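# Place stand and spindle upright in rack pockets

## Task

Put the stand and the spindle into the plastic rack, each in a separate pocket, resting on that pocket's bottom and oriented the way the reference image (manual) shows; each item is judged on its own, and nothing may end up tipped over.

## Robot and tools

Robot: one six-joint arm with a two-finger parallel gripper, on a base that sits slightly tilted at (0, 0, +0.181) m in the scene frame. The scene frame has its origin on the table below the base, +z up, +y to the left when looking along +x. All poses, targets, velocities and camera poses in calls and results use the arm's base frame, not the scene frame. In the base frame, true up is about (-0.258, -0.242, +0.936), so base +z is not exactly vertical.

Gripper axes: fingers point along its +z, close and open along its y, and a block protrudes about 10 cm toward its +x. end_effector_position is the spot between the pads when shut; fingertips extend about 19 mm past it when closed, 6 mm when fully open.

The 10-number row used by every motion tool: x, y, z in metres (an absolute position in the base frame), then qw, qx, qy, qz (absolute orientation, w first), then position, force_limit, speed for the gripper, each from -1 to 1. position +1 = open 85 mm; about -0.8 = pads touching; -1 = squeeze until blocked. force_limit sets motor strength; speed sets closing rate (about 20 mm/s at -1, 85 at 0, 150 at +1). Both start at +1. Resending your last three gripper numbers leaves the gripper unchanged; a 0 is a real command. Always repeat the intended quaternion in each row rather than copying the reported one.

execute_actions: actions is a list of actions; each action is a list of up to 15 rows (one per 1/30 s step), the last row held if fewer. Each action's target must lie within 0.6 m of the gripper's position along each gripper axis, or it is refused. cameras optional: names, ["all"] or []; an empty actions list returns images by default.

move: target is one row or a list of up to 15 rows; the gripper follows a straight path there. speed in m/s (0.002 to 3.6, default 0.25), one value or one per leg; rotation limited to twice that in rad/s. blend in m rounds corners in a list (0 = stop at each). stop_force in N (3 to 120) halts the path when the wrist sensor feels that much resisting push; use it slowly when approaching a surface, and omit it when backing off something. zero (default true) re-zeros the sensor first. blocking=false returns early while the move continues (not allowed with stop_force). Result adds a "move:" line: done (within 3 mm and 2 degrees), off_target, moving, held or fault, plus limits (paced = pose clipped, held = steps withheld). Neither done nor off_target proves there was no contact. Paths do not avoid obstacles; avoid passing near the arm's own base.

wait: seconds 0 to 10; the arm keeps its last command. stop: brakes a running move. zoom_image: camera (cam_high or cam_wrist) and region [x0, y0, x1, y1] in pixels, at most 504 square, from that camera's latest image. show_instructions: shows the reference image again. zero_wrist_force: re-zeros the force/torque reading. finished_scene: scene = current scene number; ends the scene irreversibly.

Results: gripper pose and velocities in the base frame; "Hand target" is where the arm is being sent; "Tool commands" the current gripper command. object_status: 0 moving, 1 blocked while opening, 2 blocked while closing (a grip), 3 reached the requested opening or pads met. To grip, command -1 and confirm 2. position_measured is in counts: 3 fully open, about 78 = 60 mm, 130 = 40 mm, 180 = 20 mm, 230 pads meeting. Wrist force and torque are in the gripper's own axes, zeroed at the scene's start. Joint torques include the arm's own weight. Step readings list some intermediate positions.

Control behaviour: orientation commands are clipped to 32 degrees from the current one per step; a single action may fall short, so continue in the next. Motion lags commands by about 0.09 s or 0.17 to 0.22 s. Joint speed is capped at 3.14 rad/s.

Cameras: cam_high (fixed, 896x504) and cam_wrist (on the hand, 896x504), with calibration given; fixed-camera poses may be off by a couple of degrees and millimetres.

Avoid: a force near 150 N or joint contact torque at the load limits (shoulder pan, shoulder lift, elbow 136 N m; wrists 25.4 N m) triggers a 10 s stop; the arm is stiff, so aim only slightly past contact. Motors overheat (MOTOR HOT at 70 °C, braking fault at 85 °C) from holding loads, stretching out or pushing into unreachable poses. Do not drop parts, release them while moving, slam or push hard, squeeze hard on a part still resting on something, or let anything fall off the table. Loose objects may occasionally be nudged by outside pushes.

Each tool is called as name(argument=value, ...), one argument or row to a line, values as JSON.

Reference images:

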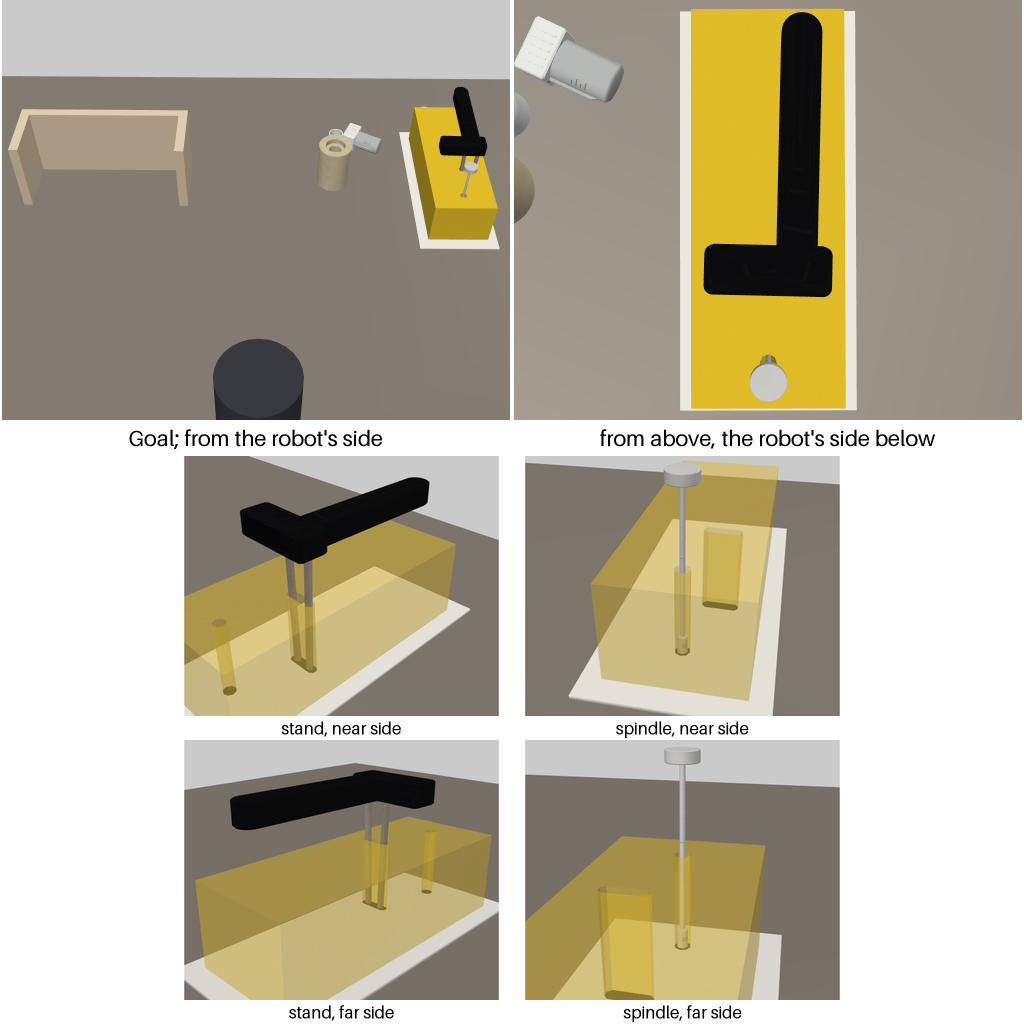

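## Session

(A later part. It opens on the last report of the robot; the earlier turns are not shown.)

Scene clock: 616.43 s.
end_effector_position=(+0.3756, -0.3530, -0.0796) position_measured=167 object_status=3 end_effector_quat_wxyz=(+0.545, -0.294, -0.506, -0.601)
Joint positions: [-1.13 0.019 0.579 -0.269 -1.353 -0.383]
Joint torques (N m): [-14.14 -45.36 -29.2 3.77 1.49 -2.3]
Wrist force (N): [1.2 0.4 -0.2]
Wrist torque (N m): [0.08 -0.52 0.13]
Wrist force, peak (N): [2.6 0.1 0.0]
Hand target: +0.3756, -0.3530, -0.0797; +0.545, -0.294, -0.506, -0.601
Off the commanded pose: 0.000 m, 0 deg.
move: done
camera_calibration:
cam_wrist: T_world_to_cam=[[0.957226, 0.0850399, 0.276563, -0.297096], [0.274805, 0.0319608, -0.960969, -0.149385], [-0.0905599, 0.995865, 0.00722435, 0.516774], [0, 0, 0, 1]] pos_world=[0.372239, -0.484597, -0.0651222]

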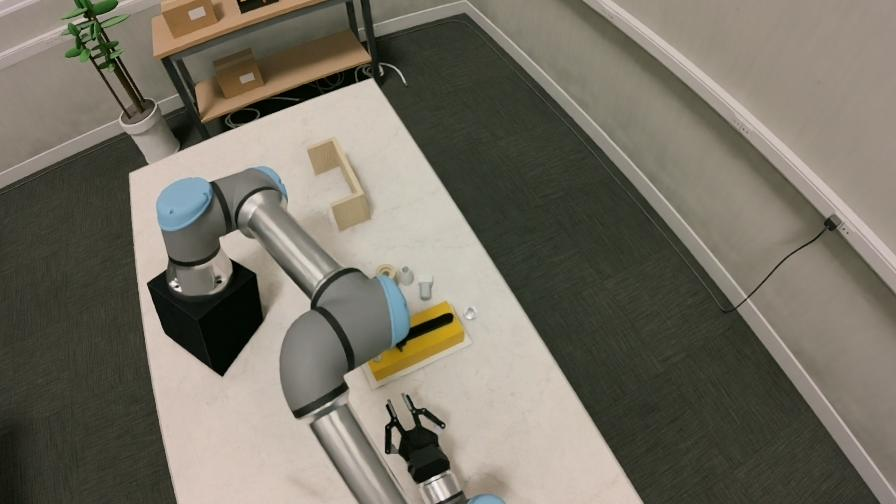

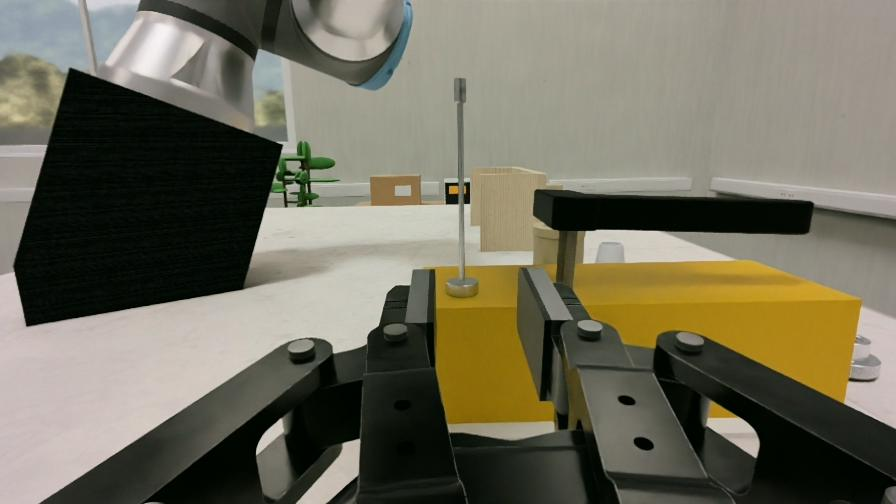

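move(
  target=[
    [0.3555,-0.2323,-0.0541,0.5444,-0.2934,-0.5062,-0.6004,-0.3,-0.7,-1],
    [0.3555,-0.2323,-0.0541,0.5444,-0.2934,-0.5062,-0.6004,-1,-0.6,-1],
  ],
  speed=0.1,
  cameras=["all"],
)

zoom_image(
  camera="cam_wrist",
  region=[370, 10, 600, 410],
)

Scene clock: 629.83 s.
end_effector_position=(+0.3555, -0.2323, -0.0541) position_measured=225 object_status=0 end_effector_quat_wxyz=(+0.545, -0.294, -0.506, -0.601)
Joint positions: [-1.074 -0.271 1.213 -0.609 -1.3 -0.401]
Joint torques (N m): [-12.23 -53.27 0.37 0.89 1.57 2.36]
Wrist force (N): [1.5 0.4 -0.3]
Wrist torque (N m): [0.07 -0.57 0.13]
Wrist force, peak (N): [1.6 0.7 -0.2]
Hand target: +0.3555, -0.2323, -0.0541; +0.545, -0.294, -0.506, -0.601
Off the commanded pose: 0.000 m, 0 deg.
move: done
camera_calibration:
cam_wrist: T_world_to_cam=[[0.957215, 0.0851349, 0.276572, -0.295134], [0.274811, 0.0319891, -0.960966, -0.123207], [-0.090659, 0.995856, 0.00722443, 0.3946], [0, 0, 0, 1]] pos_world=[0.352139, -0.363898, -0.0396223]

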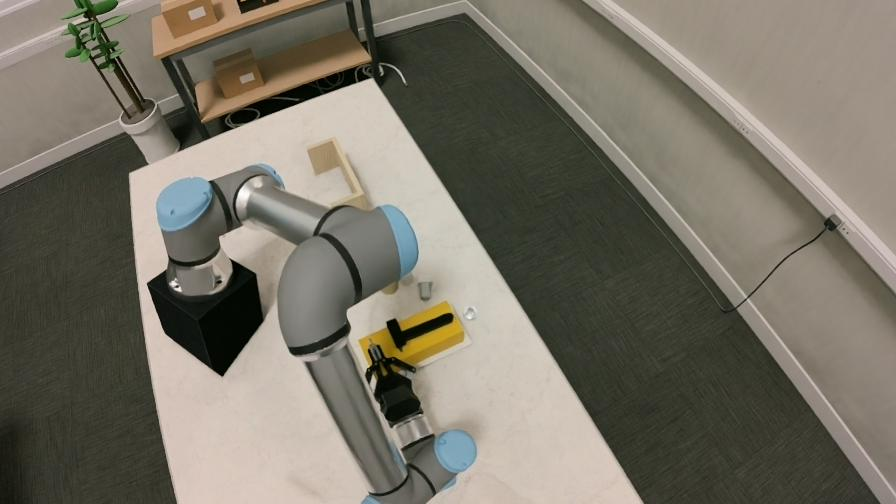

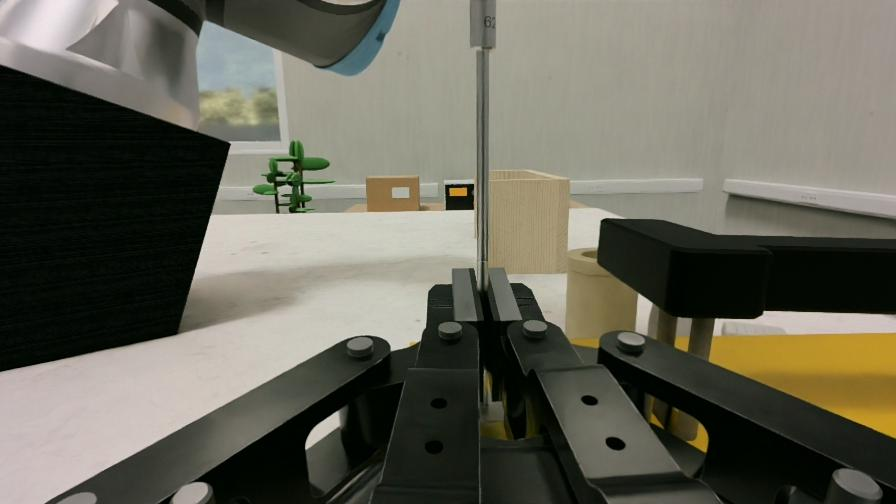

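Scaled by 1.260 from the camera's 896x504 image, which has a finer 1280x720 frame.

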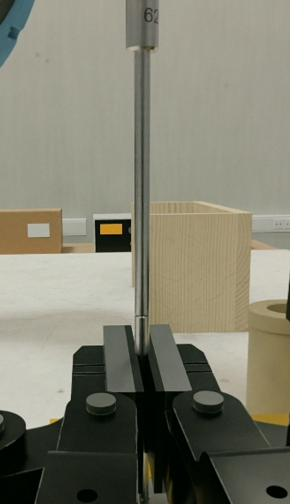

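move(
  target=[
    [0.3155,-0.2698,0.0910,0.5444,-0.2934,-0.5062,-0.6004,-1,-0.6,-1],
    [0.5435,-0.2295,0.1638,0.5444,-0.2934,-0.5062,-0.6004,-1,-0.6,-1],
    [0.5435,-0.2295,0.1638,0.7736,-0.6138,-0.1478,-0.0488,-1,-0.6,-1],
    [0.5435,-0.2295,0.1638,0.5602,-0.5688,0.3644,0.4786,-1,-0.6,-1],
    [0.3129,-0.2523,0.0947,0.5602,-0.5688,0.3644,0.4786,-1,-0.6,-1],
    [0.3284,-0.2378,0.0385,0.5602,-0.5688,0.3644,0.4786,-1,-0.6,-1],
  ],
  speed=[0.15,0.3,0.7,0.7,0.3,0.15],
  blend=[0.02,0.02,0.02,0.02,0.02,0],
  cameras=["all"],
)

zoom_image(
  camera="cam_wrist",
  region=[400, 0, 600, 120],
)

zoom_image(
  camera="cam_high",
  region=[340, 290, 440, 390],
)

Scene clock: 697.00 s.
end_effector_position=(+0.3283, -0.2378, +0.0387) position_measured=225 object_status=2 end_effector_quat_wxyz=(+0.560, -0.569, +0.365, +0.479)
Joint positions: [-1.154 -0.621 1.468 -0.757 -1.292 2.823]
Joint torques (N m): [-11.2 -34.69 -17.37 0.29 1.77 -1.32]
Wrist force (N): [-0.2 1.7 -0.9]
Wrist torque (N m): [0.19 0.10 0.06]
Wrist force, peak (N): [-1.3 3.7 -1.0]
Hand target: +0.3284, -0.2378, +0.0385; +0.560, -0.569, +0.365, +0.479
Off the commanded pose: 0.000 m, 0 deg.
move: done
camera_calibration:
cam_wrist: T_world_to_cam=[[-0.949248, -0.130738, -0.286069, 0.302006], [-0.203813, -0.437049, 0.876041, -0.0519132], [-0.239558, 0.889885, 0.388222, 0.405877], [0, 0, 0, 1]] pos_world=[0.373329, -0.344389, -0.0256979]

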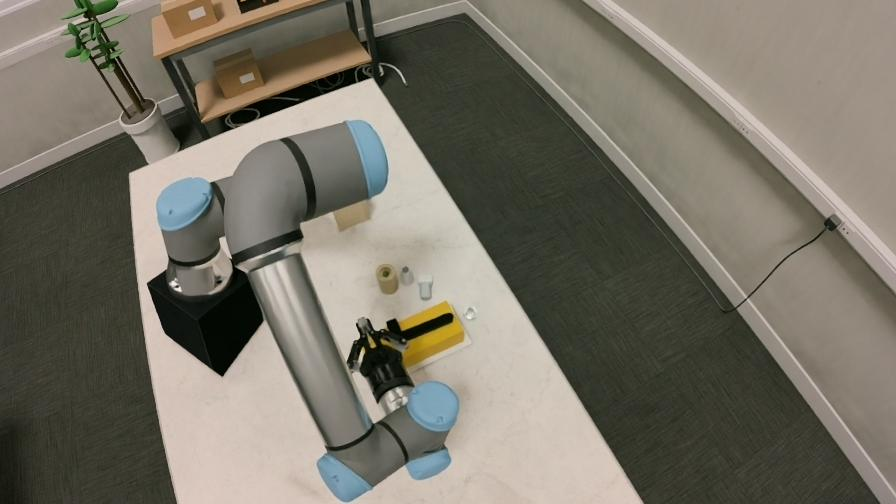

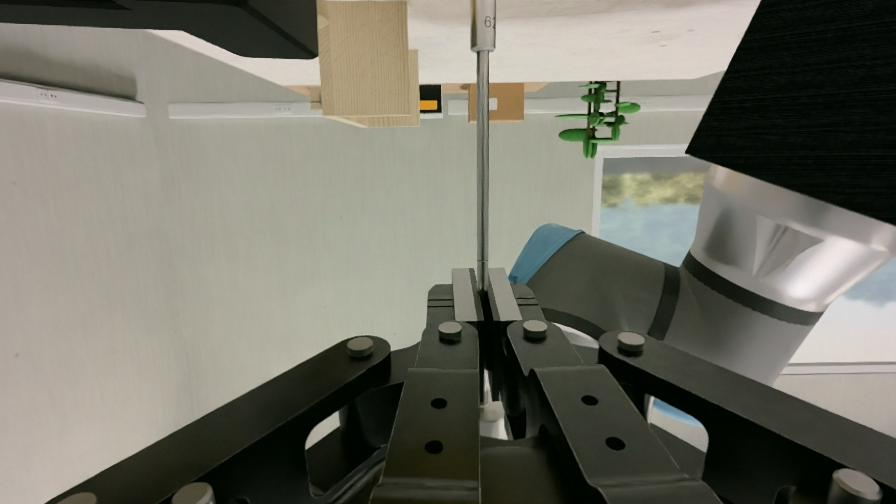

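Scaled by 2.520 from the camera's 896x504 image, which has a finer 1280x720 frame.

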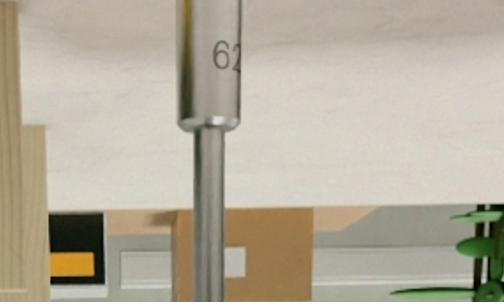

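Scaled by 5.040 from the camera's 896x504 image, which has a finer 1280x720 frame.

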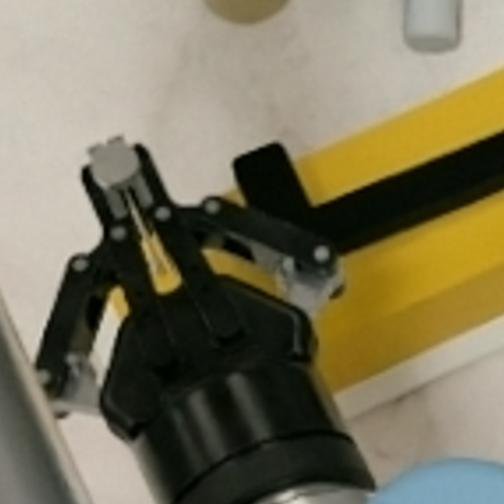

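move(
  target=[0.3382,-0.2286,0.0029,0.5602,-0.5688,0.3644,0.4786,-1,-0.6,-1],
  speed=0.08,
  cameras=["cam_wrist"],
)

zoom_image(
  camera="cam_wrist",
  region=[400, 0, 560, 100],
)

Scene clock: 703.43 s.
end_effector_position=(+0.3381, -0.2286, +0.0031) position_measured=225 object_status=2 end_effector_quat_wxyz=(+0.560, -0.569, +0.365, +0.479)
Joint positions: [-1.133 -0.558 1.459 -0.81 -1.271 2.821]
Joint torques (N m): [-9.48 -35.68 -25.23 0.52 1.32 -2.68]
Wrist force (N): [-0.3 1.6 -1.0]
Wrist torque (N m): [0.20 0.13 0.17]
Wrist force, peak (N): [-1.0 1.9 -1.2]
Hand target: +0.3382, -0.2286, +0.0029; +0.560, -0.569, +0.365, +0.479
Off the commanded pose: 0.000 m, 0 deg.
move: done
camera_calibration:
cam_wrist: T_world_to_cam=[[-0.949204, -0.130705, -0.286229, 0.302393], [-0.204021, -0.436874, 0.87608, -0.0145913], [-0.239554, 0.889976, 0.388016, 0.413988], [0, 0, 0, 1]] pos_world=[0.383229, -0.33529, -0.061297]
Images, in order (width x height): cam_wrist 896x504.

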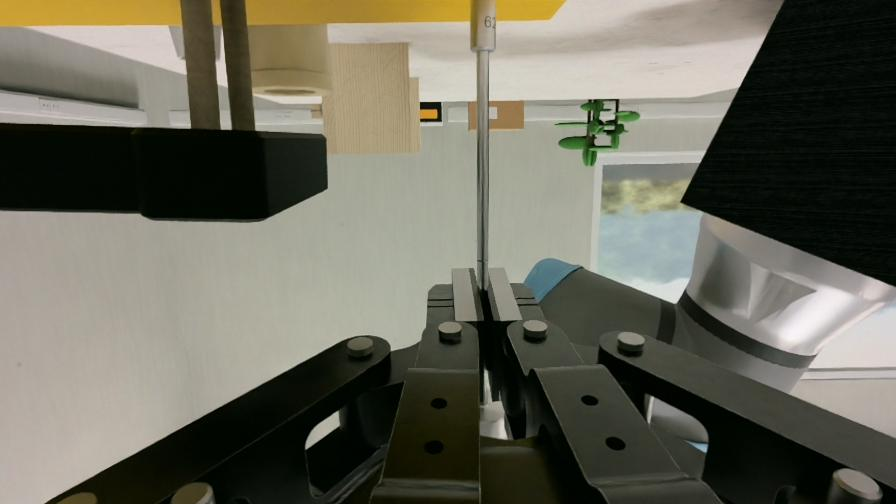

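Scaled by 3.150 from the camera's 896x504 image, which has a finer 1280x720 frame.

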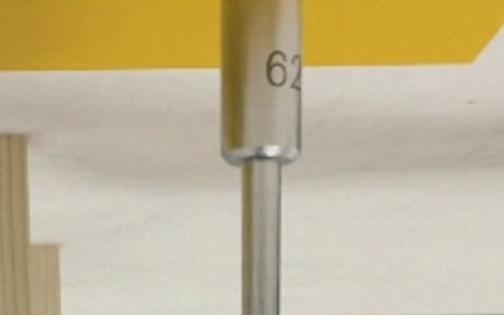

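move(
  target=[0.3421,-0.2246,-0.0132,0.5602,-0.5688,0.3644,0.4786,-1,-0.6,-1],
  speed=0.008,
  stop_force=4,
  cameras=["cam_wrist"],
)

zoom_image(
  camera="cam_wrist",
  region=[420, 0, 560, 90],
)

Scene clock: 722.27 s.
end_effector_position=(+0.3421, -0.2246, -0.0132) position_measured=225 object_status=2 end_effector_quat_wxyz=(+0.560, -0.569, +0.365, +0.479)
Joint positions: [-1.124 -0.529 1.453 -0.833 -1.262 2.82]
Joint torques (N m): [-11.69 -37.48 -25.35 0.41 1.42 -2.66]
Wrist force (N): [-0.5 1.8 -1.0]
Wrist torque (N m): [0.23 0.15 0.17]
Wrist force, peak (N): [-0.6 1.9 -1.3]
Hand target: +0.3421, -0.2246, -0.0132; +0.560, -0.569, +0.365, +0.479
Off the commanded pose: 0.000 m, 0 deg.
move: done
camera_calibration:
cam_wrist: T_world_to_cam=[[-0.949202, -0.1307, -0.28624, 0.301937], [-0.204033, -0.436875, 0.876077, 0.00236708], [-0.239554, 0.889976, 0.388016, 0.417637], [0, 0, 0, 1]] pos_world=[0.387129, -0.33119, -0.0776969]
Images, in order (width x height): cam_wrist 896x504.

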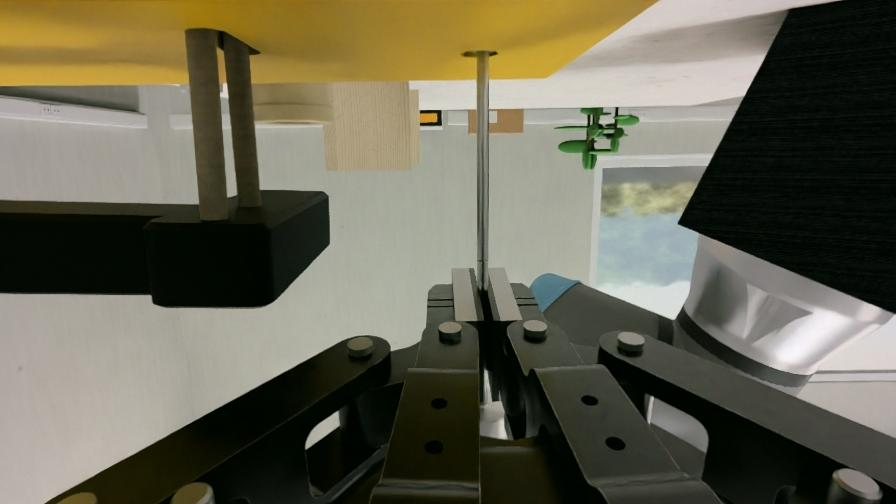

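Scaled by 3.600 from the camera's 896x504 image, which has a finer 1280x720 frame.

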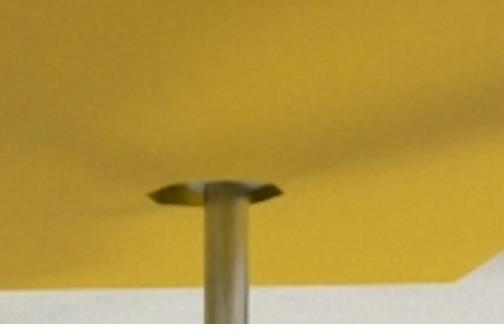

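move(
  target=[0.3563,-0.2113,-0.0647,0.5602,-0.5688,0.3644,0.4786,-1,-0.6,-1],
  speed=0.012,
  stop_force=4,
  cameras=["all"],
)

zoom_image(
  camera="cam_high",
  region=[340, 290, 440, 390],
)

Scene clock: 734.27 s.
end_effector_position=(+0.3533, -0.2141, -0.0538) position_measured=225 object_status=2 end_effector_quat_wxyz=(+0.560, -0.569, +0.365, +0.479)
Joint positions: [-1.099 -0.452 1.427 -0.884 -1.237 2.817]
Joint torques (N m): [-24.41 -49.81 -0.56 2.46 -3.79 -0.4]
Wrist force (N): [-4.6 2.0 -1.4]
Wrist torque (N m): [0.25 0.19 0.17]
Wrist force, peak (N): [-7.7 1.7 -1.8]
Hand target: +0.3533, -0.2141, -0.0538; +0.560, -0.569, +0.365, +0.479
Off the commanded pose: 0.012 m, 0 deg.
move: contact
camera_calibration:
cam_wrist: T_world_to_cam=[[-0.949208, -0.130674, -0.28623, 0.302331], [-0.204013, -0.436953, 0.876043, 0.0447713], [-0.239545, 0.889942, 0.388101, 0.426724], [0, 0, 0, 1]] pos_world=[0.398329, -0.32069, -0.118297]

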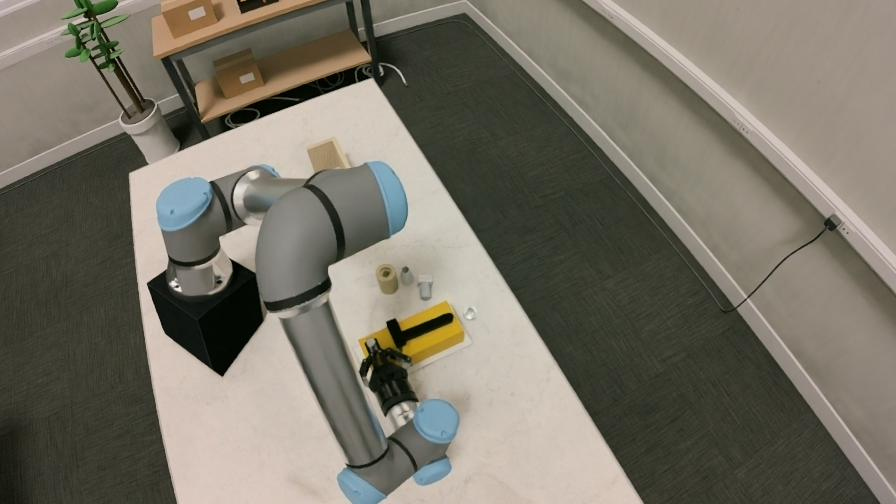

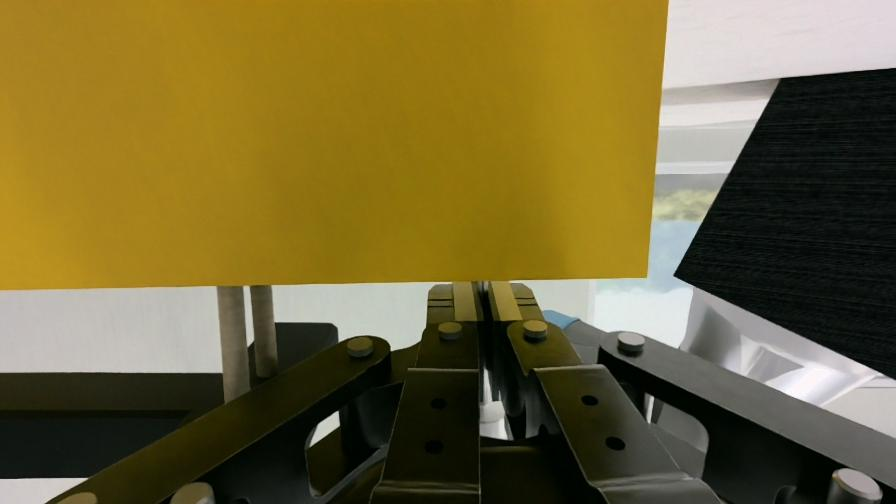

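Scaled by 5.040 from the camera's 896x504 image, which has a finer 1280x720 frame.

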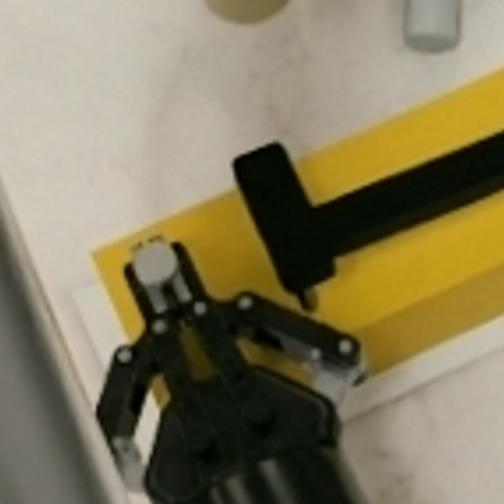

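move(
  target=[
    [0.3533,-0.2141,-0.0538,0.5602,-0.5688,0.3644,0.4786,-0.45,-0.6,-1],
    [0.3719,-0.3202,-0.0760,0.5602,-0.5688,0.3644,0.4786,-0.45,-0.6,-1],
    [0.3461,-0.3444,0.0176,0.5444,-0.2934,-0.5062,-0.6004,-0.45,-0.6,-1],
  ],
  speed=[0.05,0.1,0.5],
  cameras=["all"],
)

zoom_image(
  camera="cam_high",
  region=[340, 290, 480, 390],
)

Scene clock: 749.10 s.
end_effector_position=(+0.3461, -0.3444, +0.0176) position_measured=186 object_status=3 end_effector_quat_wxyz=(+0.545, -0.294, -0.506, -0.601)
Joint positions: [-1.163 -0.25 0.898 -0.321 -1.384 -0.371]
Joint torques (N m): [-13.27 -56.68 -28.07 3.52 -3.96 -2.8]
Wrist force (N): [1.2 0.8 0.0]
Wrist torque (N m): [0.14 -0.53 0.13]
Wrist force, peak (N): [-5.2 2.0 -1.6]
Hand target: +0.3461, -0.3444, +0.0176; +0.545, -0.294, -0.506, -0.601
Off the commanded pose: 0.000 m, 0 deg.
move: done
camera_calibration:
cam_wrist: T_world_to_cam=[[0.95733, 0.0851473, 0.276169, -0.296539], [0.27441, 0.0319489, -0.961082, -0.0480403], [-0.0906568, 0.995856, 0.00722045, 0.504874], [0, 0, 0, 1]] pos_world=[0.342838, -0.475998, 0.0320787]

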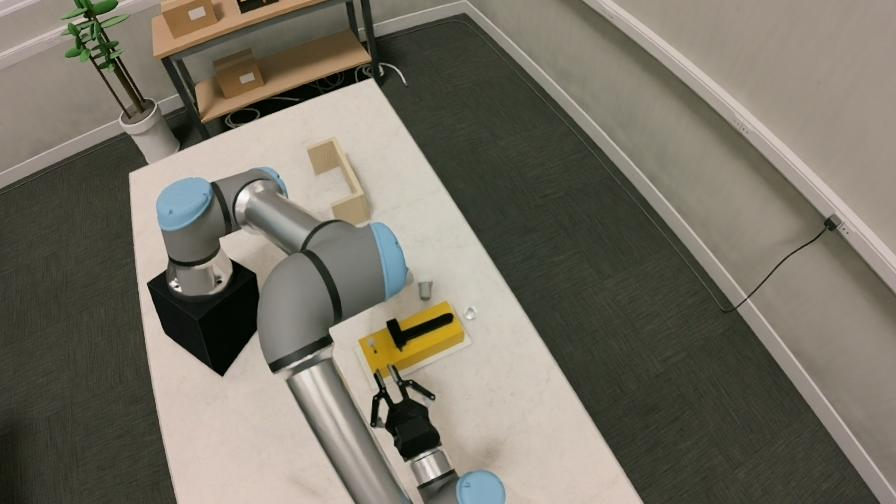

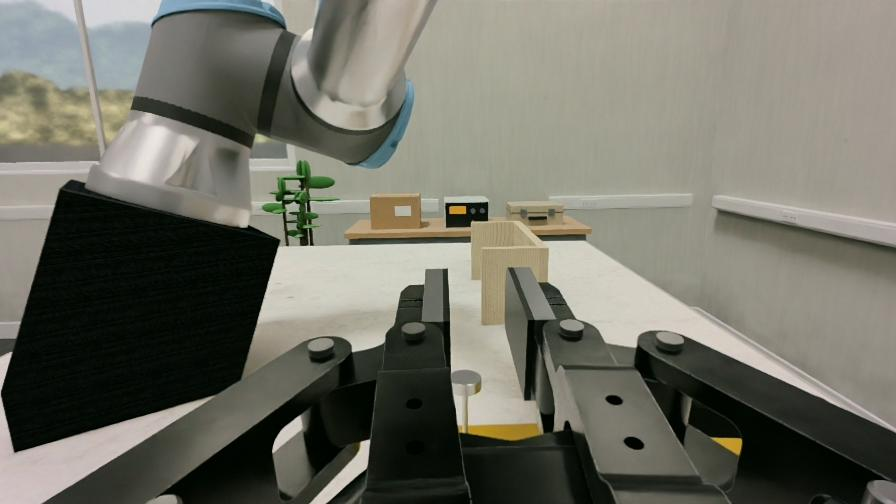

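Scaled by 3.600 from the camera's 896x504 image, which has a finer 1280x720 frame.

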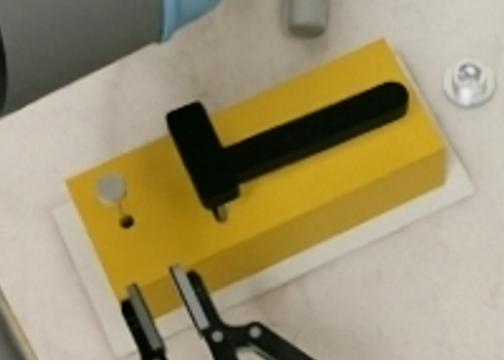

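finished_scene(
  scene=1,
)

The scene is finished: the task was done.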